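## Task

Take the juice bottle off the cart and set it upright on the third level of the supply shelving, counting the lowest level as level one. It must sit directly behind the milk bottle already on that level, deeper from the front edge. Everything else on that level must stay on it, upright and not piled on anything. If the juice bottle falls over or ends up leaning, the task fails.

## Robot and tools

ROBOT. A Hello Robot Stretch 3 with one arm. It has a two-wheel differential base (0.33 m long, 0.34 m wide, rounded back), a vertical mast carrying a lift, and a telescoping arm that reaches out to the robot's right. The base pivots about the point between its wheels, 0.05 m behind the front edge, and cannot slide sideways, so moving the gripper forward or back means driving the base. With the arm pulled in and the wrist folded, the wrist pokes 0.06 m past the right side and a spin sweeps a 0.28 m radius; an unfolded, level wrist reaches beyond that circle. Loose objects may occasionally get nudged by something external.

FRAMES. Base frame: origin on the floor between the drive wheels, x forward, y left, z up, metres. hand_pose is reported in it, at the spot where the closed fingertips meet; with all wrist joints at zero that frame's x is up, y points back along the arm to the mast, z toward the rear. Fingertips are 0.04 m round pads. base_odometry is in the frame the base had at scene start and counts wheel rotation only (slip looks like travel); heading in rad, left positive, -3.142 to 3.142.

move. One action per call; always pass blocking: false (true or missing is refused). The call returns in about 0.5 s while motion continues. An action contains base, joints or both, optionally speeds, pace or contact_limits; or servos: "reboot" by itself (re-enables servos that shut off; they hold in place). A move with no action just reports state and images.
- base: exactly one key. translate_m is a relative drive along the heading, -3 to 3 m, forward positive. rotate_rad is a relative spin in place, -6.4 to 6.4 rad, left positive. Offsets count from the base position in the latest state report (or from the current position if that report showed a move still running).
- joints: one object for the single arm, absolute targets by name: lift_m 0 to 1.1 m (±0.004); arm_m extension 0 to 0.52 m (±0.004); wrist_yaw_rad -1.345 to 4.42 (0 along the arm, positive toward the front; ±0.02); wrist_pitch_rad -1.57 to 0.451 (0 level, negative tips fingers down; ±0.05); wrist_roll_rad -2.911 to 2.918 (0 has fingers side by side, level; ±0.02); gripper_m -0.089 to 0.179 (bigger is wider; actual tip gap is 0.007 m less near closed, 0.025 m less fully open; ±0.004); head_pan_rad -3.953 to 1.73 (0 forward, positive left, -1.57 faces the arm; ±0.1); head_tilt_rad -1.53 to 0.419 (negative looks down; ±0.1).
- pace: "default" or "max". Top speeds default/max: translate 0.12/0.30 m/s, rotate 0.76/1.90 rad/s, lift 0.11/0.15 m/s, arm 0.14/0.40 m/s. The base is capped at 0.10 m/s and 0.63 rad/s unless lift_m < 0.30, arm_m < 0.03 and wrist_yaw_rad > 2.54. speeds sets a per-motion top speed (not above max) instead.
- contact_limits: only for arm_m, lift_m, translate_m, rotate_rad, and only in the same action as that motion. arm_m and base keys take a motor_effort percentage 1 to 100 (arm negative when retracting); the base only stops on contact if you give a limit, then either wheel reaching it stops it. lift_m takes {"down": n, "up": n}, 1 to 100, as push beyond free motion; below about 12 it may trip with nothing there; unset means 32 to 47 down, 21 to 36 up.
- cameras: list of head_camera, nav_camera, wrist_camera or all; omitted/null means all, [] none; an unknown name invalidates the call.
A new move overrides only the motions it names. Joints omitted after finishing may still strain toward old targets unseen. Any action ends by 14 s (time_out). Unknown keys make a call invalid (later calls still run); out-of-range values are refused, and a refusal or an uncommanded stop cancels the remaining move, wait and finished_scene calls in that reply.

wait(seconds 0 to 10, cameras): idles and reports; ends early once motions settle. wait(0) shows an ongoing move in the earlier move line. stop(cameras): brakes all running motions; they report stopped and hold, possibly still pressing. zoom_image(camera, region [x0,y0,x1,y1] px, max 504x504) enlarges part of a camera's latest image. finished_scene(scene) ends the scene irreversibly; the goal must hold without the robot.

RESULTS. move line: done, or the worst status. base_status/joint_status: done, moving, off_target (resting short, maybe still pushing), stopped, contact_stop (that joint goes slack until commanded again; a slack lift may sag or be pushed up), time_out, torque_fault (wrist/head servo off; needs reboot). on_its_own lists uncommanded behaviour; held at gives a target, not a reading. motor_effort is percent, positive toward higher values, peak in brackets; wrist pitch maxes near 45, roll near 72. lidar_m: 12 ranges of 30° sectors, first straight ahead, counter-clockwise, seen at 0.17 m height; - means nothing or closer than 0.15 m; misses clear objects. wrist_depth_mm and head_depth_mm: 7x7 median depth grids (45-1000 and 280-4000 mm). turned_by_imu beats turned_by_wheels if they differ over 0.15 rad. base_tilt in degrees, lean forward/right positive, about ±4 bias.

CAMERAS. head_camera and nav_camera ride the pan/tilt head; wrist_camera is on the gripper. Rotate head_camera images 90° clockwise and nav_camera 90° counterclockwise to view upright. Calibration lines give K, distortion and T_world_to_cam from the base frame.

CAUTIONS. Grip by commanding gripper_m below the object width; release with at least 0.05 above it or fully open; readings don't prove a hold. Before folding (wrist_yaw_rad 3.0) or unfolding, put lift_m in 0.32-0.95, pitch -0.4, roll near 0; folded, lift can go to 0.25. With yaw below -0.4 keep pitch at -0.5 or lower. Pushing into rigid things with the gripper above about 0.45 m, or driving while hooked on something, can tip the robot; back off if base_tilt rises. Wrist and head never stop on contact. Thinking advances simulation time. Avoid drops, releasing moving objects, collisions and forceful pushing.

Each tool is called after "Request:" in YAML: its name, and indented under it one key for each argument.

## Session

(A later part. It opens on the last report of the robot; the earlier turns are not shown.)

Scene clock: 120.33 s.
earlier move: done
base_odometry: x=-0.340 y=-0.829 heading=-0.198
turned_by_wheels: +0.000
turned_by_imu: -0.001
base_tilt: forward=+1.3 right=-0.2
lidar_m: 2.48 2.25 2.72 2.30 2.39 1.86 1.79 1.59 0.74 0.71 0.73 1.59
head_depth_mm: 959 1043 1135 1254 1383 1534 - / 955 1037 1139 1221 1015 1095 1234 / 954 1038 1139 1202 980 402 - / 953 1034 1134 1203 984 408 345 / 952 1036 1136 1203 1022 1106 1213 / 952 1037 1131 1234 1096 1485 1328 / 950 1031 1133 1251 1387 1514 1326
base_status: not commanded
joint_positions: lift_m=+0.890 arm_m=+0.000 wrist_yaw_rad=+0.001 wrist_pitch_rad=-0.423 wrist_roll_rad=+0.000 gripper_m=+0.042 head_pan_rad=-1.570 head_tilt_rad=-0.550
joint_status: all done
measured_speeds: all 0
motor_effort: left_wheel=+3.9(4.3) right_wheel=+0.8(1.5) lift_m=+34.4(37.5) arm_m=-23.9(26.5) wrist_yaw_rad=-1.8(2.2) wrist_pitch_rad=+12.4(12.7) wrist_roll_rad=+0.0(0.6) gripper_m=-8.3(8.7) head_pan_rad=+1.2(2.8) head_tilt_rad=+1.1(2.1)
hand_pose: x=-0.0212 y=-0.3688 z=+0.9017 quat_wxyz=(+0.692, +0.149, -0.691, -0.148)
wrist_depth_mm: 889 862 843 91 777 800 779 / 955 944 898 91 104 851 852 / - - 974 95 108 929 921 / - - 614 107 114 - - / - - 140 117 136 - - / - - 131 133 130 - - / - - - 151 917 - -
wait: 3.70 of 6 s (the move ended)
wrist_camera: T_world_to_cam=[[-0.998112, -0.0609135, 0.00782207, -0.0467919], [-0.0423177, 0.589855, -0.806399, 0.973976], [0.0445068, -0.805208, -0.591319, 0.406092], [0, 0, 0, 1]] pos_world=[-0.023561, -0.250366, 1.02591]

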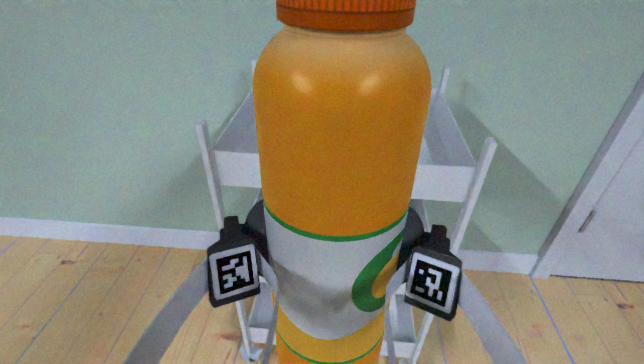

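Request:
move:
  base: {"rotate_rad":0.629}
  joints: {"lift_m":1.075,"head_tilt_rad":-0.3}
  blocking: false
  cameras: []

Request:
wait:
  seconds: 6
  cameras: []

Request:
move:
  base: {"translate_m":1.3}
  blocking: false
  cameras: []

Request:
wait:
  seconds: 10
  cameras: []

Request:
wait:
  seconds: 6
  cameras: ["wrist_camera"]

Request:
move:
  base: {"translate_m":0.587}
  blocking: false
  cameras: []

Request:
wait:
  seconds: 9
  cameras: []

Request:
move:
  base: {"rotate_rad":0.939}
  blocking: false
  cameras: []

Request:
wait:
  seconds: 6

Scene clock: 121.73 s.
move: moving
base_odometry: x=-0.340 y=-0.829 heading=-0.103
turned_by_wheels: +0.096
turned_by_imu: +0.096
base_tilt: forward=+1.8 right=-0.2
lidar_m: 2.24 2.47 2.65 2.30 2.46 1.82 1.79 1.46 0.72 0.71 1.23 1.60
head_depth_mm: 976 1018 1062 1111 1160 1092 860 / 984 1025 1069 1119 1174 1042 889 / 989 1024 1071 1132 1190 1043 370 / 991 1044 1087 1141 1200 1051 370 / 999 1044 1094 1147 1209 1053 1037 / 1007 1051 1103 1161 1219 1280 1346 / 1025 1059 1110 1167 1230 1295 1369
base_status: rotate_rad moving
joint_positions: lift_m=+0.915 arm_m=+0.000 wrist_yaw_rad=+0.000 wrist_pitch_rad=-0.423 wrist_roll_rad=+0.000 gripper_m=+0.042 head_pan_rad=-1.570 head_tilt_rad=-0.297
joint_status: lift_m moving; head_tilt_rad moving
measured_speeds: translate_m=+0.000 rotate_rad=+0.370 lift_m=+0.097 arm_m=+0.000 wrist_yaw_rad=+0.000 wrist_pitch_rad=+0.000 wrist_roll_rad=+0.000 head_pan_rad=+0.000 head_tilt_rad=+0.000
motor_effort: left_wheel=-10.7(11.2) right_wheel=+12.6(12.6) lift_m=+34.4(41.3) arm_m=-24.1(24.4) wrist_yaw_rad=-1.2(2.0) wrist_pitch_rad=+11.8(12.6) wrist_roll_rad=-0.3(0.3) gripper_m=-8.0(8.6) head_pan_rad=+1.0(2.2) head_tilt_rad=+6.2(7.3)
hand_pose: x=-0.0214 y=-0.3687 z=+0.9268 quat_wxyz=(+0.692, +0.149, -0.691, -0.149)
wrist_depth_mm: 949 902 871 93 773 781 745 / - - 928 91 106 842 816 / - - - 96 105 875 880 / - - - 108 115 676 969 / - - 140 118 133 - - / - - 131 132 130 - - / - - - 151 921 - -

Scene clock: 123.73 s.
earlier move: done
base_odometry: x=-0.340 y=-0.829 heading=+0.430
turned_by_wheels: +0.533
turned_by_imu: +0.540
base_tilt: forward=+1.4 right=-0.2
lidar_m: 2.47 2.65 2.30 2.48 1.81 1.79 1.45 0.72 0.71 1.24 1.60 2.25
head_depth_mm: 1015 1052 1101 - - - - / 1078 1123 1169 1203 - - - / 1152 1196 1259 1294 - - - / 1224 1289 1348 1437 - 334 1526 / 1331 1391 1464 1549 1625 1737 1626 / 1434 1514 1600 1684 1804 1887 1630 / 1560 1658 1750 1878 1921 1757 1645
base_status: done
joint_positions: lift_m=+1.075 arm_m=+0.000 wrist_yaw_rad=+0.000 wrist_pitch_rad=-0.423 wrist_roll_rad=+0.000 gripper_m=+0.042 head_pan_rad=-1.570 head_tilt_rad=-0.297
joint_status: all done
measured_speeds: all 0
motor_effort: left_wheel=-8.1(12.7) right_wheel=+7.9(13.1) lift_m=+36.6(41.4) arm_m=-21.7(24.4) wrist_yaw_rad=-1.2(2.0) wrist_pitch_rad=+12.3(12.7) wrist_roll_rad=-0.2(0.3) gripper_m=-6.8(8.6) head_pan_rad=+0.9(2.3) head_tilt_rad=+1.8(7.3)
hand_pose: x=-0.0214 y=-0.3687 z=+1.0866 quat_wxyz=(+0.692, +0.149, -0.691, -0.149)
wrist_depth_mm: - - - 91 859 777 694 / - - - 91 894 832 716 / - - - 96 108 888 763 / - - - 108 - 961 805 / - - 140 117 136 770 737 / - - 131 132 130 657 654 / - - - 151 - 100 590
wait: 2.00 of 6 s (the move ended)

Scene clock: 124.23 s.
move: moving
base_odometry: x=-0.327 y=-0.823 heading=+0.430
turned_by_wheels: +0.000
turned_by_imu: +0.000
base_tilt: forward=+1.7 right=+0.2
lidar_m: 2.46 2.64 2.29 2.46 1.82 1.79 1.46 0.73 0.72 1.25 1.59 2.24
head_depth_mm: 1025 1064 1110 - - - - / 1086 1130 1171 1215 - - - / 1158 1208 1260 1306 - - - / 1244 1295 1359 1440 - 333 1530 / 1333 1406 1482 1550 1646 1739 1642 / 1435 1511 1608 1708 1823 1886 1637 / 1573 1671 1779 1891 1927 1752 1645
base_status: translate_m moving
joint_positions: lift_m=+1.075 arm_m=+0.000 wrist_yaw_rad=+0.000 wrist_pitch_rad=-0.423 wrist_roll_rad=+0.000 gripper_m=+0.042 head_pan_rad=-1.570 head_tilt_rad=-0.297
joint_status: not commanded
measured_speeds: translate_m=+0.058 rotate_rad=+0.000 lift_m=+0.000 arm_m=+0.000 wrist_yaw_rad=+0.000 wrist_pitch_rad=+0.000 wrist_roll_rad=+0.000 head_pan_rad=+0.000 head_tilt_rad=+0.000
motor_effort: left_wheel=+5.7(5.8) right_wheel=+9.5(10.8) lift_m=+35.5(36.7) arm_m=-20.4(20.8) wrist_yaw_rad=-0.6(1.2) wrist_pitch_rad=+12.5(12.6) wrist_roll_rad=-0.2(0.3) gripper_m=-7.7(8.6) head_pan_rad=+1.1(2.0) head_tilt_rad=+1.1(1.9)
hand_pose: x=-0.0214 y=-0.3687 z=+1.0866 quat_wxyz=(+0.692, +0.149, -0.691, -0.149)
wrist_depth_mm: - - - 92 878 800 689 / - - - 91 105 840 732 / - - - 96 110 912 781 / - - - 108 - 976 817 / - - 140 118 137 761 737 / - - 131 132 130 633 663 / - - - 151 - 99 592

Scene clock: 134.23 s.
earlier move: moving
base_odometry: x=+0.576 y=-0.409 heading=+0.430
turned_by_wheels: +0.000
turned_by_imu: -0.003
base_tilt: forward=+1.5 right=-0.3
lidar_m: 1.65 2.05 1.79 1.83 2.65 2.60 1.68 1.45 1.63 1.48 1.85 1.33
head_depth_mm: 1566 1624 1702 - - - - / 1671 1724 1819 1874 - - - / 1770 1843 1936 2002 - - - / 1896 1983 2099 2213 - 333 1533 / 2043 2157 2255 2396 2533 2045 1629 / 2157 2231 2325 2388 2502 2152 1637 / 1975 2038 2102 2143 2220 2136 1639
base_status: translate_m moving
joint_positions: lift_m=+1.075 arm_m=+0.000 wrist_yaw_rad=+0.000 wrist_pitch_rad=-0.423 wrist_roll_rad=+0.000 gripper_m=+0.042 head_pan_rad=-1.570 head_tilt_rad=-0.300
joint_status: not commanded
measured_speeds: translate_m=+0.100 rotate_rad=+0.000 lift_m=+0.000 arm_m=+0.000 wrist_yaw_rad=+0.000 wrist_pitch_rad=+0.000 wrist_roll_rad=+0.000 head_pan_rad=+0.000 head_tilt_rad=+0.000
motor_effort: left_wheel=+6.2(7.7) right_wheel=+6.1(12.9) lift_m=+20.8(36.7) arm_m=-6.6(20.8) wrist_yaw_rad=-0.9(1.6) wrist_pitch_rad=+12.3(12.6) wrist_roll_rad=-0.2(0.5) gripper_m=-6.9(9.3) head_pan_rad=+1.1(2.5) head_tilt_rad=-3.6(4.1)
hand_pose: x=-0.0214 y=-0.3687 z=+1.0866 quat_wxyz=(+0.692, +0.149, -0.691, -0.149)
wrist_depth_mm: - - - 92 - - - / - - - 91 - - - / - - - 96 109 - - / - - - 108 - - - / - - 140 117 136 - - / - - 131 133 130 - - / - - - 150 - - -
wait: 10.00 s; no rest

Scene clock: 137.87 s.
earlier move: done
base_odometry: x=+0.841 y=-0.287 heading=+0.430
turned_by_wheels: +0.000
turned_by_imu: -0.001
base_tilt: forward=+1.3 right=-0.1
lidar_m: 1.35 1.86 1.84 1.72 2.44 2.84 1.91 1.71 1.58 1.64 1.62 1.10
head_depth_mm: 1732 1788 1873 - - - - / 1840 1902 1991 2058 - - - / 1977 2052 2106 2192 - - - / 2102 2186 2293 2453 - 334 1523 / 2114 2206 2303 2371 2475 2045 1623 / 1915 1972 2009 2077 2172 2119 1639 / 1721 1766 1823 1860 1923 1975 1631
base_status: done
joint_positions: lift_m=+1.075 arm_m=+0.000 wrist_yaw_rad=+0.000 wrist_pitch_rad=-0.423 wrist_roll_rad=+0.000 gripper_m=+0.042 head_pan_rad=-1.570 head_tilt_rad=-0.300
joint_status: not commanded
measured_speeds: all 0
motor_effort: left_wheel=+2.1(7.7) right_wheel=+4.5(12.9) lift_m=+21.0(36.7) arm_m=-1.9(20.8) wrist_yaw_rad=-1.0(1.6) wrist_pitch_rad=+11.4(12.6) wrist_roll_rad=-0.2(0.6) gripper_m=-7.0(9.3) head_pan_rad=+0.8(2.5) head_tilt_rad=-3.5(4.1)
hand_pose: x=-0.0214 y=-0.3687 z=+1.0866 quat_wxyz=(+0.692, +0.149, -0.691, -0.149)
wrist_depth_mm: - - - 92 - - - / - - - 91 - - - / - - - 96 109 - - / - - - 108 - - - / - - 140 117 136 - - / - - 131 133 130 - - / - - - 150 - - -
wait: 3.63 of 6 s (the move ended)
wrist_camera: T_world_to_cam=[[-0.998169, -0.0599981, 0.00773678, -0.0480074], [-0.0417211, 0.590138, -0.806223, 1.12303], [0.0438061, -0.80507, -0.591561, 0.515803], [0, 0, 0, 1]] pos_world=[-0.0236609, -0.250364, 1.21091]

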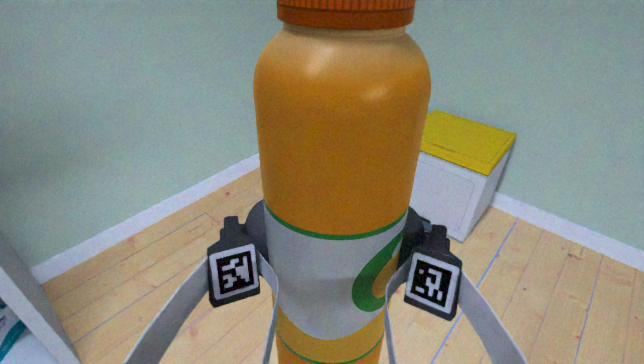

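Scene clock: 138.37 s.
move: moving
base_odometry: x=+0.855 y=-0.281 heading=+0.430
turned_by_wheels: +0.000
turned_by_imu: +0.000
base_tilt: forward=+1.5 right=+0.1
lidar_m: 1.33 1.85 1.83 1.72 2.43 2.85 1.92 1.73 1.58 1.66 1.60 1.09
head_depth_mm: 1735 1805 1874 - - - - / 1832 1904 1986 2073 - - - / 1968 2057 2146 2205 - - - / 2105 2170 2290 2439 - 333 1524 / 2115 2185 2281 2346 2418 2041 1635 / 1897 1926 2012 2078 2158 2097 1643 / 1711 1759 1791 1860 1911 1949 1635
base_status: translate_m moving
joint_positions: lift_m=+1.075 arm_m=+0.000 wrist_yaw_rad=+0.000 wrist_pitch_rad=-0.423 wrist_roll_rad=+0.000 gripper_m=+0.042 head_pan_rad=-1.570 head_tilt_rad=-0.300
joint_status: not commanded
measured_speeds: translate_m=+0.058 rotate_rad=+0.000 lift_m=+0.000 arm_m=+0.000 wrist_yaw_rad=+0.000 wrist_pitch_rad=+0.000 wrist_roll_rad=+0.000 head_pan_rad=+0.000 head_tilt_rad=+0.000
motor_effort: left_wheel=+7.1(7.6) right_wheel=+8.9(8.9) lift_m=+21.1(21.2) arm_m=-0.3(2.2) wrist_yaw_rad=-0.9(1.0) wrist_pitch_rad=+11.7(12.5) wrist_roll_rad=+0.0(0.4) gripper_m=-8.3(8.4) head_pan_rad=+1.5(1.8) head_tilt_rad=-3.4(3.7)
hand_pose: x=-0.0214 y=-0.3687 z=+1.0866 quat_wxyz=(+0.692, +0.149, -0.691, -0.149)
wrist_depth_mm: - - - 92 - - - / - - - 91 - - - / - - - 96 109 - - / - - - 108 - - - / - - 140 117 136 - - / - - 131 133 130 - - / - - - 151 - - -

Scene clock: 144.87 s.
earlier move: done
base_odometry: x=+1.375 y=-0.042 heading=+0.430
turned_by_wheels: +0.000
turned_by_imu: -0.001
base_tilt: forward=+1.4 right=-0.2
lidar_m: 0.76 1.51 1.49 1.61 1.89 3.30 2.36 2.26 1.88 1.43 0.73 0.71
head_depth_mm: 2029 2133 2212 - - - - / 2174 2244 2331 2449 - - - / 1967 2033 2136 2223 - - - / 1678 1754 1817 1871 - 334 1528 / 1482 1534 1594 1652 1715 1743 1628 / 1334 1364 1407 1448 1499 1553 1562 / 1198 1232 686 712 742 786 844
base_status: done
joint_positions: lift_m=+1.075 arm_m=+0.000 wrist_yaw_rad=+0.000 wrist_pitch_rad=-0.423 wrist_roll_rad=+0.000 gripper_m=+0.042 head_pan_rad=-1.570 head_tilt_rad=-0.300
joint_status: not commanded
measured_speeds: all 0
motor_effort: left_wheel=-1.0(8.0) right_wheel=+8.9(13.1) lift_m=+21.6(21.7) arm_m=+7.9(8.3) wrist_yaw_rad=-0.3(1.7) wrist_pitch_rad=+11.6(12.8) wrist_roll_rad=-0.1(0.5) gripper_m=-8.0(9.0) head_pan_rad=+0.5(2.5) head_tilt_rad=-3.4(3.9)
hand_pose: x=-0.0214 y=-0.3687 z=+1.0866 quat_wxyz=(+0.692, +0.149, -0.691, -0.149)
wrist_depth_mm: 503 - - 92 - - - / 474 544 522 91 - - - / 451 501 585 96 109 - - / 797 - 607 108 - - - / 847 908 140 117 136 - - / 778 780 131 132 130 - - / 693 671 - 150 - - -
wait: 6.50 of 9 s (the move ended)

Scene clock: 145.37 s.
move: moving
base_odometry: x=+1.375 y=-0.042 heading=+0.526
turned_by_wheels: +0.096
turned_by_imu: +0.097
base_tilt: forward=+1.5 right=-0.3
lidar_m: 0.76 1.49 1.49 1.68 2.51 3.32 2.26 1.88 1.88 0.76 0.71 0.78
head_depth_mm: 2121 2187 2319 - - - - / 1955 2063 2196 2257 - - - / 1717 1795 1861 1926 - - - / 1515 1579 1632 1677 - 333 1529 / 1358 1413 1456 1512 1568 1615 1615 / 1233 1263 1315 735 768 810 858 / 636 655 724 777 765 916 932
base_status: rotate_rad moving
joint_positions: lift_m=+1.075 arm_m=+0.000 wrist_yaw_rad=+0.000 wrist_pitch_rad=-0.423 wrist_roll_rad=+0.000 gripper_m=+0.042 head_pan_rad=-1.570 head_tilt_rad=-0.300
joint_status: not commanded
measured_speeds: translate_m=+0.000 rotate_rad=+0.370 lift_m=+0.000 arm_m=+0.000 wrist_yaw_rad=+0.000 wrist_pitch_rad=+0.000 wrist_roll_rad=+0.000 head_pan_rad=+0.000 head_tilt_rad=+0.000
motor_effort: left_wheel=-10.9(12.1) right_wheel=+11.7(12.4) lift_m=+21.3(21.8) arm_m=+8.0(9.2) wrist_yaw_rad=-0.7(1.6) wrist_pitch_rad=+12.3(12.8) wrist_roll_rad=-0.1(0.3) gripper_m=-7.1(8.9) head_pan_rad=-0.4(1.6) head_tilt_rad=-3.1(3.6)
hand_pose: x=-0.0214 y=-0.3687 z=+1.0866 quat_wxyz=(+0.692, +0.149, -0.691, -0.149)
wrist_depth_mm: 449 542 - 92 - - - / 501 563 109 91 - - - / 448 482 - 96 109 - - / 775 - - 108 - - - / 854 923 140 118 136 - - / 772 790 131 132 130 - - / 660 692 - 151 - - -

Scene clock: 147.47 s.
earlier move: done
base_odometry: x=+1.375 y=-0.042 heading=+1.369
turned_by_wheels: +0.843
turned_by_imu: +0.852
base_tilt: forward=+1.5 right=-0.3
lidar_m: 1.49 1.55 1.72 3.31 3.20 2.27 1.88 1.58 0.76 0.71 0.76 1.54
head_depth_mm: 685 848 1016 - - - - / 919 834 1014 1046 - - - / 932 820 1020 1058 - - - / 932 809 1024 1068 - 334 875 / 935 800 1026 1055 691 1161 877 / 936 788 1029 996 687 1175 924 / 941 772 1029 1002 680 1149 975
base_status: done
joint_positions: lift_m=+1.075 arm_m=+0.000 wrist_yaw_rad=+0.000 wrist_pitch_rad=-0.423 wrist_roll_rad=+0.000 gripper_m=+0.042 head_pan_rad=-1.570 head_tilt_rad=-0.300
joint_status: not commanded
measured_speeds: all 0
motor_effort: left_wheel=-7.5(12.1) right_wheel=+9.3(12.6) lift_m=+21.8(22.0) arm_m=+10.9(10.9) wrist_yaw_rad=-1.0(1.6) wrist_pitch_rad=+11.7(12.8) wrist_roll_rad=+0.1(0.4) gripper_m=-7.5(8.9) head_pan_rad=-0.1(1.6) head_tilt_rad=-2.9(3.7)
hand_pose: x=-0.0214 y=-0.3687 z=+1.0866 quat_wxyz=(+0.692, +0.149, -0.691, -0.149)
wrist_depth_mm: 427 430 766 92 371 521 417 / 450 475 542 91 386 556 447 / 476 476 458 96 109 472 477 / - - - 108 433 431 417 / - - 140 117 136 953 - / - - 131 133 130 782 - / - 733 - 151 696 682 -
wait: 2.10 of 6 s (the move ended)
pictures: head_camera (sideways), nav_camera (sideways), wrist_camera
head_camera: T_world_to_cam=[[0.0145298, 0.244636, -0.969506, 1.27688], [0.999889, -0.0068676, 0.0132522, -0.0214713], [-0.00341622, -0.969591, -0.244708, 0.27662], [0, 0, 0, 1]] pos_world=[0.00386111, -0.0443099, 1.30592]
nav_camera: T_world_to_cam=[[0.04637, -0.253, 0.966354, -1.21531], [-0.998086, -0.0513492, 0.034449, 0.0102962], [0.0409059, -0.966103, -0.254897, 0.292656], [0, 0, 0, 1]] pos_world=[0.0546591, -0.0242091, 1.24866]
wrist_camera: T_world_to_cam=[[-0.998169, -0.0599981, 0.00773678, -0.0480074], [-0.0417211, 0.590138, -0.806223, 1.12303], [0.0438061, -0.80507, -0.591561, 0.515803], [0, 0, 0, 1]] pos_world=[-0.0236609, -0.250364, 1.21091]

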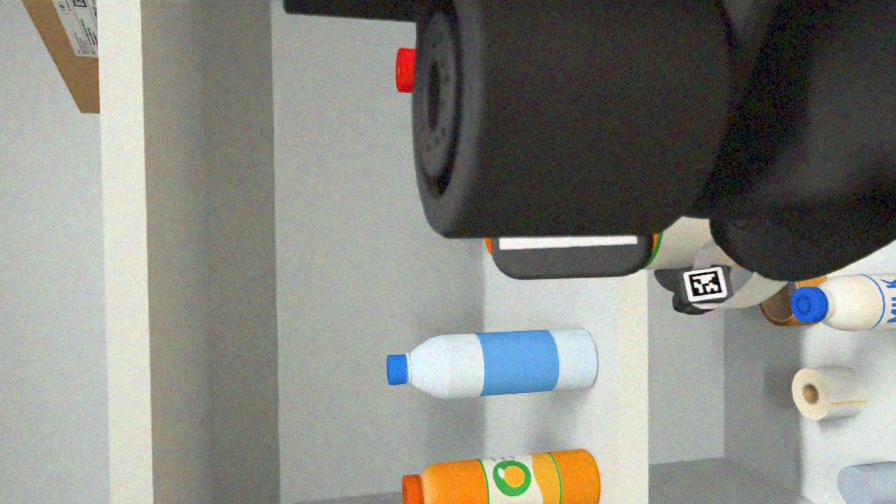

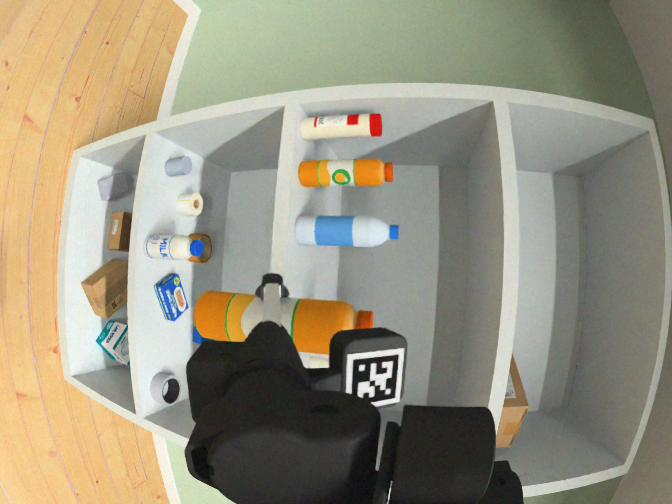

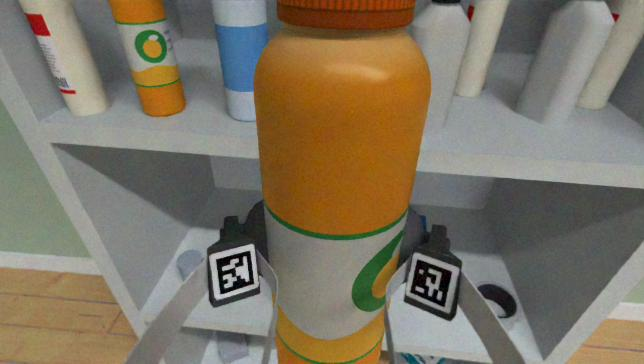

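Request:
move:
  base: {"translate_m":0.006}
  joints: {"lift_m":1.09}
  blocking: false
  cameras: []

Request:
wait:
  seconds: 3
  cameras: []

Request:
move:
  joints: {"arm_m":0.25}
  blocking: false
  cameras: []

Request:
wait:
  seconds: 5
  cameras: ["wrist_camera","nav_camera"]

Scene clock: 148.53 s.
move: moving
base_odometry: x=+1.376 y=-0.037 heading=+1.368
turned_by_wheels: +0.000
turned_by_imu: +0.000
base_tilt: forward=+1.3 right=-0.7
lidar_m: 1.48 1.54 1.72 3.32 3.20 2.26 1.88 1.57 0.76 0.71 0.75 1.53
head_depth_mm: 697 844 1009 - - - - / 918 833 1010 - - - - / 927 822 1015 - - - - / 933 806 1022 1062 650 329 902 / 936 796 1029 1058 689 1164 907 / 938 785 1032 1055 690 1179 922 / 942 774 1026 690 677 1138 972
base_status: translate_m moving
joint_positions: lift_m=+1.090 arm_m=+0.000 wrist_yaw_rad=+0.000 wrist_pitch_rad=-0.423 wrist_roll_rad=+0.000 gripper_m=+0.042 head_pan_rad=-1.570 head_tilt_rad=-0.300
joint_status: lift_m moving
measured_speeds: translate_m=+0.000 rotate_rad=+0.000 lift_m=+0.012 arm_m=+0.000 wrist_yaw_rad=+0.000 wrist_pitch_rad=+0.000 wrist_roll_rad=+0.000 head_pan_rad=+0.000 head_tilt_rad=+0.000
motor_effort: left_wheel=+1.0(5.2) right_wheel=+7.9(10.8) lift_m=+33.9(40.5) arm_m=+10.1(11.5) wrist_yaw_rad=-0.7(1.3) wrist_pitch_rad=+11.9(12.6) wrist_roll_rad=-0.2(0.5) gripper_m=-8.0(8.4) head_pan_rad=+0.5(0.8) head_tilt_rad=-3.3(3.9)
hand_pose: x=-0.0214 y=-0.3687 z=+1.1012 quat_wxyz=(+0.691, +0.149, -0.691, -0.149)
wrist_depth_mm: 425 429 793 92 374 702 425 / 449 467 609 91 390 560 447 / 485 483 468 96 108 495 480 / - - 476 108 438 433 427 / - - 140 118 136 959 - / - - 132 132 130 785 - / - 754 747 150 722 705 -

Scene clock: 148.87 s.
earlier move: done
base_odometry: x=+1.376 y=-0.037 heading=+1.368
turned_by_wheels: +0.000
turned_by_imu: +0.000
base_tilt: forward=+1.3 right=-0.3
lidar_m: 1.48 1.55 1.72 3.32 3.22 2.27 1.89 1.57 0.76 0.71 0.76 1.54
head_depth_mm: 697 843 1008 - - - - / 920 834 1008 - - - - / 926 821 1013 - - - - / 931 808 1021 1061 338 329 901 / 934 794 1027 1053 684 1170 903 / 937 788 1027 1060 690 1179 924 / 943 774 1029 689 677 1134 971
base_status: done
joint_positions: lift_m=+1.090 arm_m=+0.000 wrist_yaw_rad=+0.000 wrist_pitch_rad=-0.423 wrist_roll_rad=+0.000 gripper_m=+0.042 head_pan_rad=-1.570 head_tilt_rad=-0.300
joint_status: all done
measured_speeds: all 0
motor_effort: left_wheel=+0.8(5.2) right_wheel=+7.7(10.8) lift_m=+38.0(40.5) arm_m=+10.2(11.5) wrist_yaw_rad=-1.0(1.3) wrist_pitch_rad=+12.1(12.7) wrist_roll_rad=-0.3(0.5) gripper_m=-7.8(8.4) head_pan_rad=-0.2(1.0) head_tilt_rad=-3.4(3.9)
hand_pose: x=-0.0214 y=-0.3687 z=+1.1014 quat_wxyz=(+0.691, +0.149, -0.691, -0.149)
wrist_depth_mm: 426 424 790 92 373 700 425 / 447 467 613 91 105 562 451 / 481 476 469 96 109 498 483 / - - 475 108 441 439 430 / - - 140 117 137 950 - / - - 131 132 130 794 - / - 739 749 150 709 687 -
wait: 0.33 of 3 s (the move ended)

Scene clock: 149.37 s.
move: moving
base_odometry: x=+1.376 y=-0.037 heading=+1.368
turned_by_wheels: +0.000
turned_by_imu: +0.000
base_tilt: forward=+1.4 right=-0.1
lidar_m: 1.48 1.54 1.72 3.31 3.20 2.27 1.88 1.58 0.76 0.72 0.76 1.54
head_depth_mm: 697 702 - - - - - / 919 837 1014 - - - - / 934 820 1014 - - - - / 932 810 1017 1059 351 - 904 / 934 795 1027 1053 686 1168 908 / 937 784 1032 1059 689 1175 923 / 940 774 1024 688 677 1134 971
base_status: not commanded
joint_positions: lift_m=+1.090 arm_m=+0.018 wrist_yaw_rad=+0.000 wrist_pitch_rad=-0.424 wrist_roll_rad=+0.000 gripper_m=+0.042 head_pan_rad=-1.570 head_tilt_rad=-0.300
joint_status: arm_m moving
measured_speeds: translate_m=+0.000 rotate_rad=+0.000 lift_m=+0.000 arm_m=+0.068 wrist_yaw_rad=+0.000 wrist_pitch_rad=+0.000 wrist_roll_rad=+0.000 head_pan_rad=+0.000 head_tilt_rad=+0.000
motor_effort: left_wheel=+0.5(0.9) right_wheel=+7.7(8.1) lift_m=+37.6(38.2) arm_m=+25.8(25.9) wrist_yaw_rad=-1.2(1.2) wrist_pitch_rad=+12.0(12.6) wrist_roll_rad=+0.0(0.4) gripper_m=-6.6(8.2) head_pan_rad=-0.1(1.2) head_tilt_rad=-3.0(3.6)
hand_pose: x=-0.0214 y=-0.3863 z=+1.1014 quat_wxyz=(+0.691, +0.149, -0.691, -0.149)
wrist_depth_mm: 416 415 767 92 358 502 416 / 447 464 603 91 373 542 434 / 472 473 467 96 109 486 481 / 549 475 460 108 431 427 417 / - - 140 117 136 949 - / - - 131 132 130 824 - / - 738 752 150 700 687 -

Scene clock: 151.93 s.
earlier move: done
base_odometry: x=+1.376 y=-0.037 heading=+1.368
turned_by_wheels: +0.000
turned_by_imu: -0.001
base_tilt: forward=+1.4 right=-0.1
lidar_m: 1.48 1.54 1.72 3.31 3.19 2.26 1.88 1.57 0.77 0.71 0.76 1.54
head_depth_mm: 692 851 1031 1040 725 1155 950 / 918 832 322 309 665 1160 956 / 927 822 325 333 651 1164 908 / 929 810 1007 421 583 1170 957 / 934 800 1026 1052 686 1175 905 / 940 787 1030 1055 690 1183 920 / 939 777 1027 689 678 1139 976
base_status: not commanded
joint_positions: lift_m=+1.090 arm_m=+0.250 wrist_yaw_rad=+0.000 wrist_pitch_rad=-0.424 wrist_roll_rad=+0.000 gripper_m=+0.042 head_pan_rad=-1.570 head_tilt_rad=-0.300
joint_status: all done
measured_speeds: all 0
motor_effort: left_wheel=+1.0(1.1) right_wheel=+7.9(8.3) lift_m=+34.6(38.2) arm_m=+24.3(27.6) wrist_yaw_rad=-0.8(1.5) wrist_pitch_rad=+11.9(13.0) wrist_roll_rad=-0.2(0.4) gripper_m=-7.9(8.9) head_pan_rad=+0.9(2.1) head_tilt_rad=-2.7(3.6)
hand_pose: x=-0.0214 y=-0.6186 z=+1.1014 quat_wxyz=(+0.691, +0.149, -0.691, -0.149)
wrist_depth_mm: 432 200 558 92 507 514 289 / 451 195 215 91 546 545 288 / 455 210 238 96 109 184 481 / 280 235 248 108 365 192 383 / 291 300 151 118 136 216 321 / 273 275 132 132 130 259 284 / 465 269 256 151 245 240 247
wait: 2.57 of 5 s (the move ended)
pictures: nav_camera (sideways), wrist_camera
nav_camera: T_world_to_cam=[[0.04637, -0.253, 0.966354, -1.21531], [-0.998086, -0.0513492, 0.034449, 0.0102962], [0.0409059, -0.966103, -0.254897, 0.292656], [0, 0, 0, 1]] pos_world=[0.0546591, -0.0242091, 1.24866]
wrist_camera: T_world_to_cam=[[-0.998169, -0.0600017, 0.0076933, -0.0630708], [-0.0417198, 0.590719, -0.805798, 1.28234], [0.0438046, -0.804643, -0.592141, 0.324273], [0, 0, 0, 1]] pos_world=[-0.0236609, -0.500365, 1.22581]

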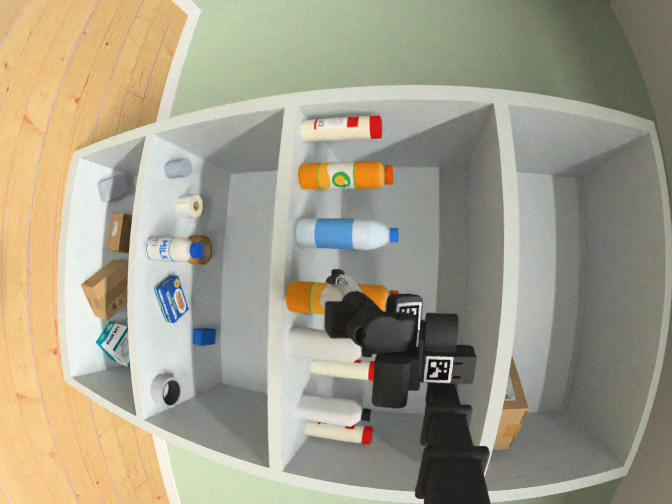

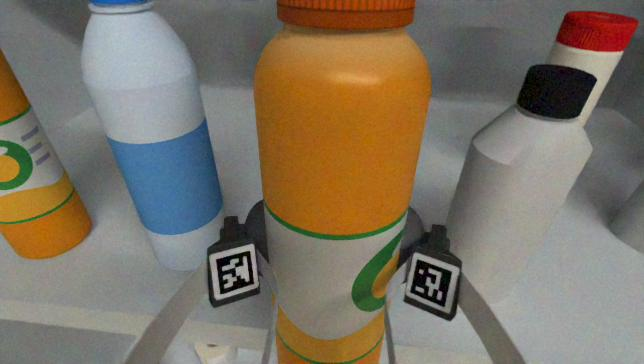

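Request:
move:
  joints: {"arm_m":0.46}
  speeds: {"arm_m":0.1}
  contact_limits: {"arm_m":42}
  blocking: false
  cameras: []

Request:
wait:
  seconds: 5
  cameras: ["wrist_camera","nav_camera"]

Request:
move:
  joints: {"lift_m":1.035}
  speeds: {"lift_m":0.03}
  contact_limits: {"lift_m":{"down":14}}
  blocking: false
  cameras: []

Request:
wait:
  seconds: 5
  cameras: ["wrist_camera"]

Scene clock: 152.93 s.
move: moving
base_odometry: x=+1.376 y=-0.037 heading=+1.368
turned_by_wheels: +0.000
turned_by_imu: +0.000
base_tilt: forward=+1.5 right=-0.3
lidar_m: 1.48 1.54 1.72 3.32 3.21 2.27 1.88 1.57 0.76 0.71 0.76 1.54
head_depth_mm: 694 851 998 1041 729 1154 956 / 916 836 337 325 665 1161 957 / 930 825 340 348 659 1163 911 / 932 808 1002 435 646 1171 962 / 936 796 1029 1055 687 1177 904 / 934 788 1028 1055 688 1173 924 / 937 776 1030 688 680 1139 970
base_status: not commanded
joint_positions: lift_m=+1.090 arm_m=+0.268 wrist_yaw_rad=+0.000 wrist_pitch_rad=-0.424 wrist_roll_rad=+0.000 gripper_m=+0.042 head_pan_rad=-1.570 head_tilt_rad=-0.300
joint_status: arm_m moving
measured_speeds: translate_m=+0.000 rotate_rad=+0.000 lift_m=+0.000 arm_m=+0.068 wrist_yaw_rad=+0.000 wrist_pitch_rad=+0.000 wrist_roll_rad=+0.000 head_pan_rad=+0.000 head_tilt_rad=+0.000
motor_effort: left_wheel=+0.4(0.9) right_wheel=+8.2(8.2) lift_m=+33.4(34.1) arm_m=+24.9(25.8) wrist_yaw_rad=-0.6(1.4) wrist_pitch_rad=+11.9(12.8) wrist_roll_rad=-0.4(0.4) gripper_m=-7.4(7.8) head_pan_rad=+0.7(1.2) head_tilt_rad=-2.8(3.5)
contact_limits: arm_m 42 (drawing in: default 42, maximum 56; extending or still: default 51, maximum 69)
hand_pose: x=-0.0214 y=-0.6363 z=+1.1014 quat_wxyz=(+0.691, +0.149, -0.691, -0.149)
wrist_depth_mm: 413 533 545 92 493 502 282 / 419 185 575 91 541 534 270 / 441 194 441 96 109 180 168 / 368 215 243 108 365 175 369 / 284 250 152 117 135 195 319 / 274 276 132 132 130 217 285 / 254 247 244 150 238 239 248

Scene clock: 155.53 s.
earlier move: done
base_odometry: x=+1.376 y=-0.037 heading=+1.368
turned_by_wheels: +0.000
turned_by_imu: -0.001
base_tilt: forward=+1.4 right=-0.1
lidar_m: 1.49 1.54 1.72 3.31 3.20 2.27 1.88 1.57 0.76 0.71 0.76 1.53
head_depth_mm: 693 851 284 1038 728 1160 954 / 918 837 500 661 664 1165 959 / 926 823 524 1058 690 1165 908 / 932 810 1001 777 738 1167 961 / 932 800 1030 1052 687 1172 905 / 935 788 1029 1062 689 1170 918 / 935 780 1031 688 678 1138 968
base_status: not commanded
joint_positions: lift_m=+1.090 arm_m=+0.460 wrist_yaw_rad=+0.000 wrist_pitch_rad=-0.424 wrist_roll_rad=+0.000 gripper_m=+0.042 head_pan_rad=-1.570 head_tilt_rad=-0.300
joint_status: all done
measured_speeds: all 0
on_its_own: wrist_pitch_rad is at rest, and its effort (+12.6) is outside its rest range (-8 to +12)
motor_effort: left_wheel=+0.5(1.2) right_wheel=+7.6(8.4) lift_m=+29.9(34.1) arm_m=+24.5(26.4) wrist_yaw_rad=-0.9(1.5) wrist_pitch_rad=+12.6(12.8) wrist_roll_rad=-0.3(0.6) gripper_m=-7.2(8.8) head_pan_rad=+0.5(1.3) head_tilt_rad=-2.5(3.5)
contact_limits: arm_m 42 (drawing in: default 42, maximum 56; extending or still: default 51, maximum 69)
hand_pose: x=-0.0214 y=-0.8286 z=+1.1014 quat_wxyz=(+0.691, +0.149, -0.691, -0.149)
wrist_depth_mm: 382 372 358 92 326 329 322 / 414 406 384 91 350 359 349 / 442 444 433 96 109 392 379 / 380 385 370 108 361 394 397 / 318 319 151 117 136 328 331 / 273 272 132 133 130 280 282 / 239 229 241 150 237 239 239
wait: 2.60 of 5 s (the move ended)
pictures: nav_camera (sideways), wrist_camera
nav_camera: T_world_to_cam=[[0.04637, -0.253, 0.966354, -1.21531], [-0.998086, -0.0513492, 0.034449, 0.0102962], [0.0409059, -0.966103, -0.254897, 0.292656], [0, 0, 0, 1]] pos_world=[0.0546591, -0.0242091, 1.24866]
wrist_camera: T_world_to_cam=[[-0.998169, -0.0600017, 0.0076933, -0.0756711], [-0.0417198, 0.590719, -0.805798, 1.40639], [0.0438046, -0.804643, -0.592141, 0.155298], [0, 0, 0, 1]] pos_world=[-0.0236609, -0.710365, 1.22581]

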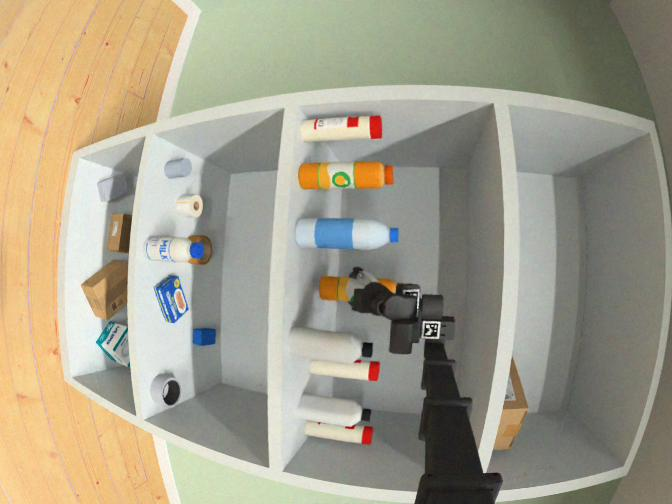

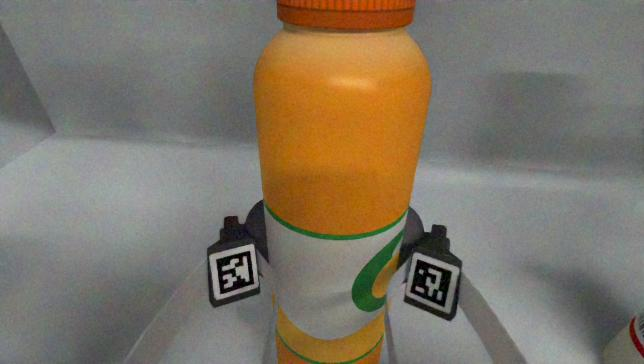

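Scene clock: 156.03 s.
move: moving
base_odometry: x=+1.376 y=-0.037 heading=+1.368
turned_by_wheels: +0.000
turned_by_imu: +0.000
base_tilt: forward=+1.5 right=-0.2
lidar_m: 1.48 1.55 1.71 3.32 3.21 2.27 1.88 1.57 0.76 0.71 0.76 1.54
head_depth_mm: 691 853 284 966 727 1160 954 / 916 839 502 662 663 1161 961 / 932 821 533 973 690 1165 910 / 928 811 1005 774 736 1166 961 / 931 801 1028 1053 686 1168 908 / 934 790 1030 1058 689 1181 920 / 937 780 1027 688 678 1132 966
base_status: not commanded
joint_positions: lift_m=+1.077 arm_m=+0.460 wrist_yaw_rad=+0.000 wrist_pitch_rad=-0.424 wrist_roll_rad=+0.000 gripper_m=+0.042 head_pan_rad=-1.570 head_tilt_rad=-0.300
joint_status: lift_m moving
measured_speeds: translate_m=+0.000 rotate_rad=+0.000 lift_m=-0.030 arm_m=+0.000 wrist_yaw_rad=+0.000 wrist_pitch_rad=+0.000 wrist_roll_rad=+0.000 head_pan_rad=+0.000 head_tilt_rad=+0.000
motor_effort: left_wheel=+0.7(0.9) right_wheel=+8.1(8.1) lift_m=+24.1(28.2) arm_m=+24.6(25.1) wrist_yaw_rad=-1.1(1.1) wrist_pitch_rad=+12.3(12.5) wrist_roll_rad=-0.1(0.3) gripper_m=-7.1(8.3) head_pan_rad=-0.2(1.4) head_tilt_rad=-2.9(3.3)
contact_limits: arm_m 42 (drawing in: default 42, maximum 56; extending or still: default 51, maximum 69); lift_m down 14 (down: maximum 72; up: maximum 65)
hand_pose: x=-0.0214 y=-0.8287 z=+1.0886 quat_wxyz=(+0.691, +0.149, -0.691, -0.149)
wrist_depth_mm: 383 370 359 92 326 330 322 / 410 405 382 91 352 360 349 / 432 432 432 96 109 394 380 / 362 365 353 108 348 374 375 / 302 304 153 118 136 311 312 / 261 260 132 133 130 267 268 / 228 218 229 151 225 227 233

Scene clock: 157.80 s.
earlier move: done
base_odometry: x=+1.376 y=-0.037 heading=+1.368
turned_by_wheels: +0.000
turned_by_imu: +0.000
base_tilt: forward=+1.5 right=-0.3
lidar_m: 1.48 1.55 1.71 3.33 3.21 2.28 1.88 1.57 0.76 0.71 0.76 1.53
head_depth_mm: 697 847 1009 291 730 1157 958 / 920 830 1005 644 665 1161 958 / 929 820 1005 539 693 1166 907 / 934 804 1018 629 739 1172 964 / 934 795 1026 1052 686 1180 907 / 937 782 1029 1058 688 1179 924 / 940 771 1032 690 677 1132 971
base_status: not commanded
joint_positions: lift_m=+1.035 arm_m=+0.460 wrist_yaw_rad=+0.000 wrist_pitch_rad=-0.317 wrist_roll_rad=+0.000 gripper_m=+0.042 head_pan_rad=-1.570 head_tilt_rad=-0.300
joint_status: all done
measured_speeds: all 0
motor_effort: left_wheel=+0.6(1.1) right_wheel=+7.0(8.1) lift_m=+11.9(28.2) arm_m=+24.8(25.1) wrist_yaw_rad=-1.0(1.5) wrist_pitch_rad=-8.1(12.9) wrist_roll_rad=-0.3(0.4) gripper_m=-7.8(8.8) head_pan_rad=-0.3(2.2) head_tilt_rad=-2.7(3.3)
contact_limits: arm_m 42 (drawing in: default 42, maximum 56; extending or still: default 51, maximum 69); lift_m down 14 (down: maximum 72; up: maximum 65)
hand_pose: x=-0.0214 y=-0.8409 z=+1.0708 quat_wxyz=(+0.698, +0.112, -0.698, -0.112)
wrist_depth_mm: 373 363 351 92 323 325 318 / 405 392 381 92 105 348 340 / 436 427 416 97 110 373 361 / 365 373 357 110 349 389 383 / 295 296 152 119 135 309 312 / 246 246 134 132 128 255 257 / 211 202 214 148 210 218 219
wait: 1.77 of 5 s (the move ended)
wrist_camera: T_world_to_cam=[[-0.998169, -0.0588465, 0.0140117, -0.0819675], [-0.0417198, 0.501966, -0.863881, 1.37656], [0.043803, -0.862883, -0.503502, -0.0165926], [0, 0, 0, 1]] pos_world=[-0.0236609, -0.710127, 1.18198]

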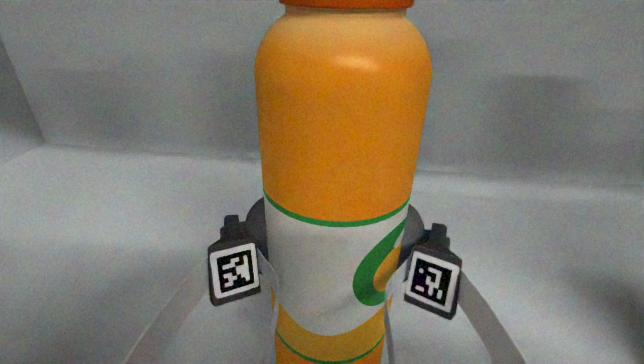

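Request:
move:
  joints: {"lift_m":1.045}
  speeds: {"lift_m":0.05}
  blocking: false
  cameras: []

Request:
wait:
  seconds: 2
  cameras: []

Request:
move:
  joints: {"gripper_m":0.112}
  blocking: false
  cameras: []

Request:
wait:
  seconds: 3
  cameras: ["wrist_camera"]

Request:
move:
  joints: {"arm_m":0.38,"gripper_m":0.1}
  speeds: {"arm_m":0.07}
  blocking: false
  cameras: []

Request:
wait:
  seconds: 4
  cameras: ["wrist_camera"]

Scene clock: 158.93 s.
move: moving
base_odometry: x=+1.376 y=-0.037 heading=+1.368
turned_by_wheels: +0.000
turned_by_imu: +0.000
base_tilt: forward=+1.4 right=-0.2
lidar_m: 1.48 1.55 1.71 3.31 3.21 2.26 1.88 1.57 0.76 0.71 0.76 1.53
head_depth_mm: 692 851 1005 299 726 1158 954 / 915 835 1003 649 665 1162 956 / 928 823 998 549 691 1168 910 / 929 810 1018 619 736 1168 962 / 933 797 1026 1058 688 1174 905 / 937 787 1027 1059 689 1176 920 / 935 777 1028 688 676 1139 972
base_status: not commanded
joint_positions: lift_m=+1.045 arm_m=+0.460 wrist_yaw_rad=+0.000 wrist_pitch_rad=-0.348 wrist_roll_rad=+0.000 gripper_m=+0.042 head_pan_rad=-1.570 head_tilt_rad=-0.300
joint_status: lift_m moving
measured_speeds: all 0
motor_effort: left_wheel=+0.8(1.0) right_wheel=+7.5(7.5) lift_m=+32.7(35.1) arm_m=+21.7(24.6) wrist_yaw_rad=-1.1(1.2) wrist_pitch_rad=-2.4(7.6) wrist_roll_rad=-0.1(0.5) gripper_m=-7.5(8.1) head_pan_rad=-0.2(1.0) head_tilt_rad=-2.5(3.3)
contact_limits: arm_m 42 (drawing in: default 42, maximum 56; extending or still: default 51, maximum 69)
hand_pose: x=-0.0214 y=-0.8377 z=+1.0737 quat_wxyz=(+0.697, +0.123, -0.696, -0.123)
wrist_depth_mm: 375 364 352 91 323 325 318 / 410 397 381 91 106 351 341 / 430 425 420 96 108 378 366 / 359 362 350 109 343 379 382 / 292 294 151 118 135 303 307 / 246 247 134 133 129 253 256 / 213 203 214 151 211 218 220

Scene clock: 159.17 s.
earlier move: done
base_odometry: x=+1.376 y=-0.037 heading=+1.368
turned_by_wheels: +0.000
turned_by_imu: +0.000
base_tilt: forward=+1.3 right=-0.2
lidar_m: 1.48 1.55 1.72 3.33 3.20 2.27 1.89 1.57 0.76 0.71 0.76 1.54
head_depth_mm: 694 851 1004 300 727 1157 954 / 918 836 1000 647 664 1160 957 / 926 824 1000 549 691 1165 907 / 931 809 1017 618 738 1174 959 / 933 801 1028 1054 686 1173 904 / 938 788 1025 1052 688 1177 925 / 938 778 1029 688 677 1129 973
base_status: not commanded
joint_positions: lift_m=+1.045 arm_m=+0.460 wrist_yaw_rad=+0.000 wrist_pitch_rad=-0.348 wrist_roll_rad=+0.000 gripper_m=+0.042 head_pan_rad=-1.570 head_tilt_rad=-0.300
joint_status: all done
measured_speeds: all 0
motor_effort: left_wheel=+0.8(1.0) right_wheel=+7.1(7.9) lift_m=+33.4(35.1) arm_m=+18.5(24.6) wrist_yaw_rad=-0.8(1.3) wrist_pitch_rad=-1.7(7.6) wrist_roll_rad=-0.1(0.5) gripper_m=-7.2(8.1) head_pan_rad=+0.1(1.0) head_tilt_rad=-2.4(3.3)
contact_limits: arm_m 42 (drawing in: default 42, maximum 56; extending or still: default 51, maximum 69)
hand_pose: x=-0.0214 y=-0.8377 z=+1.0737 quat_wxyz=(+0.697, +0.123, -0.696, -0.123)
wrist_depth_mm: 375 365 352 91 323 326 319 / 408 396 379 91 106 350 342 / 434 425 423 96 109 377 368 / 361 362 349 109 343 378 379 / 291 294 152 118 135 304 306 / 246 248 134 133 128 255 255 / 213 202 215 151 210 218 220
wait: 0.23 of 2 s (the move ended)

Scene clock: 159.67 s.
move: moving
base_odometry: x=+1.376 y=-0.037 heading=+1.368
turned_by_wheels: +0.000
turned_by_imu: +0.000
base_tilt: forward=+1.4 right=-0.2
lidar_m: 1.48 1.54 1.72 3.32 3.21 2.27 1.88 1.57 0.76 0.72 0.76 1.54
head_depth_mm: 693 851 1002 299 729 1157 957 / 919 839 996 648 666 1161 964 / 929 824 999 551 693 1166 909 / 928 808 1014 617 737 1168 959 / 932 797 1024 1053 686 1171 904 / 935 788 1026 1055 691 1176 920 / 939 776 1030 689 678 1133 973
base_status: not commanded
joint_positions: lift_m=+1.045 arm_m=+0.460 wrist_yaw_rad=+0.000 wrist_pitch_rad=-0.369 wrist_roll_rad=+0.000 gripper_m=+0.079 head_pan_rad=-1.570 head_tilt_rad=-0.300
joint_status: gripper_m moving
measured_speeds: translate_m=+0.000 rotate_rad=+0.000 lift_m=+0.000 arm_m=+0.000 wrist_yaw_rad=+0.000 wrist_pitch_rad=-0.072 wrist_roll_rad=+0.000 head_pan_rad=+0.000 head_tilt_rad=+0.000
motor_effort: left_wheel=+0.5(1.0) right_wheel=+6.5(7.7) lift_m=+32.9(33.5) arm_m=+14.4(18.5) wrist_yaw_rad=-0.8(1.2) wrist_pitch_rad=+2.7(2.7) wrist_roll_rad=+0.0(0.3) gripper_m=+76.5(77.6) head_pan_rad=-0.4(1.1) head_tilt_rad=-2.8(3.0)
contact_limits: arm_m 42 (drawing in: default 42, maximum 56; extending or still: default 51, maximum 69)
hand_pose: x=-0.0214 y=-0.8353 z=+1.0687 quat_wxyz=(+0.695, +0.130, -0.695, -0.130)
wrist_depth_mm: 376 363 351 89 323 326 319 / 412 397 377 91 347 355 342 / 426 420 416 97 110 381 369 / 346 348 335 110 342 360 364 / 283 285 151 121 148 294 294 / 239 240 135 136 134 239 248 / 212 197 204 156 212 202 214

Scene clock: 160.40 s.
earlier move: done
base_odometry: x=+1.376 y=-0.037 heading=+1.368
turned_by_wheels: +0.000
turned_by_imu: +0.000
base_tilt: forward=+1.3 right=-0.2
lidar_m: 1.48 1.54 1.72 3.31 3.20 2.27 1.89 1.58 0.76 0.71 0.76 1.54
head_depth_mm: 691 850 1006 299 728 1155 958 / 921 834 998 648 663 1162 961 / 929 822 1000 549 690 1171 911 / 927 810 1016 616 736 1168 961 / 932 801 1023 1057 687 1174 905 / 938 787 1033 1053 688 1172 922 / 941 777 1028 686 675 1135 968
base_status: not commanded
joint_positions: lift_m=+1.045 arm_m=+0.460 wrist_yaw_rad=+0.000 wrist_pitch_rad=-0.374 wrist_roll_rad=+0.000 gripper_m=+0.112 head_pan_rad=-1.570 head_tilt_rad=-0.300
joint_status: all done
measured_speeds: all 0
motor_effort: left_wheel=+0.5(1.0) right_wheel=+7.6(7.7) lift_m=+32.1(33.5) arm_m=+7.5(18.5) wrist_yaw_rad=-0.5(1.3) wrist_pitch_rad=+3.1(3.4) wrist_roll_rad=-0.2(0.5) gripper_m=-0.5(80.3) head_pan_rad=+0.3(1.7) head_tilt_rad=-2.7(3.4)
contact_limits: arm_m 42 (drawing in: default 42, maximum 56; extending or still: default 51, maximum 69)
hand_pose: x=-0.0214 y=-0.8348 z=+1.0678 quat_wxyz=(+0.695, +0.132, -0.695, -0.132)
wrist_depth_mm: 376 366 348 89 102 327 319 / 410 398 385 90 108 355 344 / 429 419 420 97 111 380 369 / 342 345 344 110 338 356 360 / 280 280 153 121 146 280 293 / 238 126 232 137 160 128 247 / - 201 202 158 205 200 213
wait: 0.73 of 3 s (the move ended)
wrist_camera: T_world_to_cam=[[-0.998169, -0.0595407, 0.0106871, -0.0785911], [-0.0417211, 0.549675, -0.834336, 1.37911], [0.0438025, -0.833254, -0.551153, 0.0628138], [0, 0, 0, 1]] pos_world=[-0.0236609, -0.7104, 1.1861]

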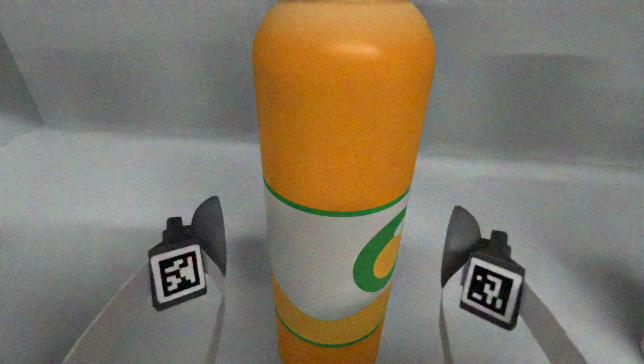

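Scene clock: 160.90 s.
move: moving
base_odometry: x=+1.376 y=-0.037 heading=+1.368
turned_by_wheels: +0.000
turned_by_imu: +0.000
base_tilt: forward=+1.3 right=-0.3
lidar_m: 1.48 1.54 1.72 3.31 3.20 2.27 1.88 1.58 0.76 0.72 0.76 1.54
head_depth_mm: 694 849 1009 294 728 1159 957 / 917 835 1007 646 666 1161 957 / 929 823 1000 523 693 1163 909 / 928 811 1018 624 740 1170 962 / 934 800 1026 1053 688 1172 906 / 935 788 1028 1062 687 1178 924 / 939 776 1030 686 678 1131 970
base_status: not commanded
joint_positions: lift_m=+1.045 arm_m=+0.442 wrist_yaw_rad=+0.000 wrist_pitch_rad=-0.374 wrist_roll_rad=+0.000 gripper_m=+0.100 head_pan_rad=-1.570 head_tilt_rad=-0.300
joint_status: arm_m moving; gripper_m moving
measured_speeds: translate_m=+0.000 rotate_rad=+0.000 lift_m=+0.000 arm_m=-0.068 wrist_yaw_rad=+0.000 wrist_pitch_rad=+0.000 wrist_roll_rad=+0.000 head_pan_rad=+0.000 head_tilt_rad=+0.000
motor_effort: left_wheel=+0.9(1.0) right_wheel=+7.3(7.9) lift_m=+31.4(32.0) arm_m=-24.7(25.4) wrist_yaw_rad=-1.2(1.2) wrist_pitch_rad=+2.8(3.5) wrist_roll_rad=+0.2(0.4) gripper_m=+0.5(54.7) head_pan_rad=+1.0(1.3) head_tilt_rad=-2.4(2.9)
hand_pose: x=-0.0214 y=-0.8170 z=+1.0677 quat_wxyz=(+0.695, +0.132, -0.695, -0.132)
wrist_depth_mm: 394 380 372 102 336 342 332 / 421 416 403 106 122 366 356 / 431 435 425 116 397 399 387 / 341 343 346 129 339 355 360 / 279 282 264 144 152 291 292 / 237 126 226 162 182 231 245 / 211 197 203 189 205 200 207

Scene clock: 162.33 s.
earlier move: done
base_odometry: x=+1.376 y=-0.037 heading=+1.368
turned_by_wheels: +0.000
turned_by_imu: +0.000
base_tilt: forward=+1.4 right=-0.2
lidar_m: 1.48 1.54 1.72 3.32 3.20 2.27 1.88 1.57 0.76 0.71 0.76 1.53
head_depth_mm: 697 854 1007 791 727 1153 956 / 921 836 1004 648 665 1166 958 / 927 824 1002 461 691 1164 909 / 932 808 1017 564 696 1171 963 / 935 797 1024 1052 687 1174 909 / 937 786 1030 1053 690 1178 923 / 938 775 1027 688 679 1137 970
base_status: not commanded
joint_positions: lift_m=+1.045 arm_m=+0.380 wrist_yaw_rad=+0.000 wrist_pitch_rad=-0.374 wrist_roll_rad=+0.000 gripper_m=+0.100 head_pan_rad=-1.570 head_tilt_rad=-0.300
joint_status: all done
measured_speeds: all 0
motor_effort: left_wheel=+0.6(1.0) right_wheel=+6.6(7.9) lift_m=+29.9(32.0) arm_m=-24.5(25.7) wrist_yaw_rad=-1.2(1.4) wrist_pitch_rad=+3.4(3.7) wrist_roll_rad=+0.2(0.4) gripper_m=-0.3(54.7) head_pan_rad=+1.0(1.7) head_tilt_rad=-2.5(3.0)
hand_pose: x=-0.0214 y=-0.7547 z=+1.0677 quat_wxyz=(+0.695, +0.132, -0.695, -0.132)
wrist_depth_mm: 443 446 431 157 398 399 388 / 463 483 465 172 430 432 417 / 435 438 444 188 436 451 440 / 342 343 347 210 351 358 331 / 128 281 264 234 277 290 242 / 127 127 227 241 234 230 245 / - 182 203 209 210 199 212
wait: 1.43 of 4 s (the move ended)
wrist_camera: T_world_to_cam=[[-0.998169, -0.0595474, 0.0106576, -0.0737972], [-0.0417221, 0.550092, -0.834061, 1.33507], [0.0438035, -0.832978, -0.551569, 0.130141], [0, 0, 0, 1]] pos_world=[-0.0236609, -0.6304, 1.1861]

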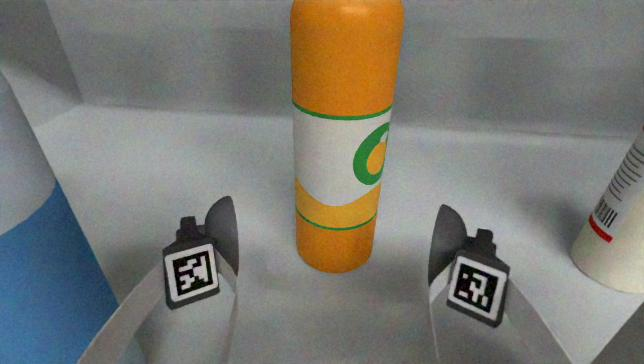

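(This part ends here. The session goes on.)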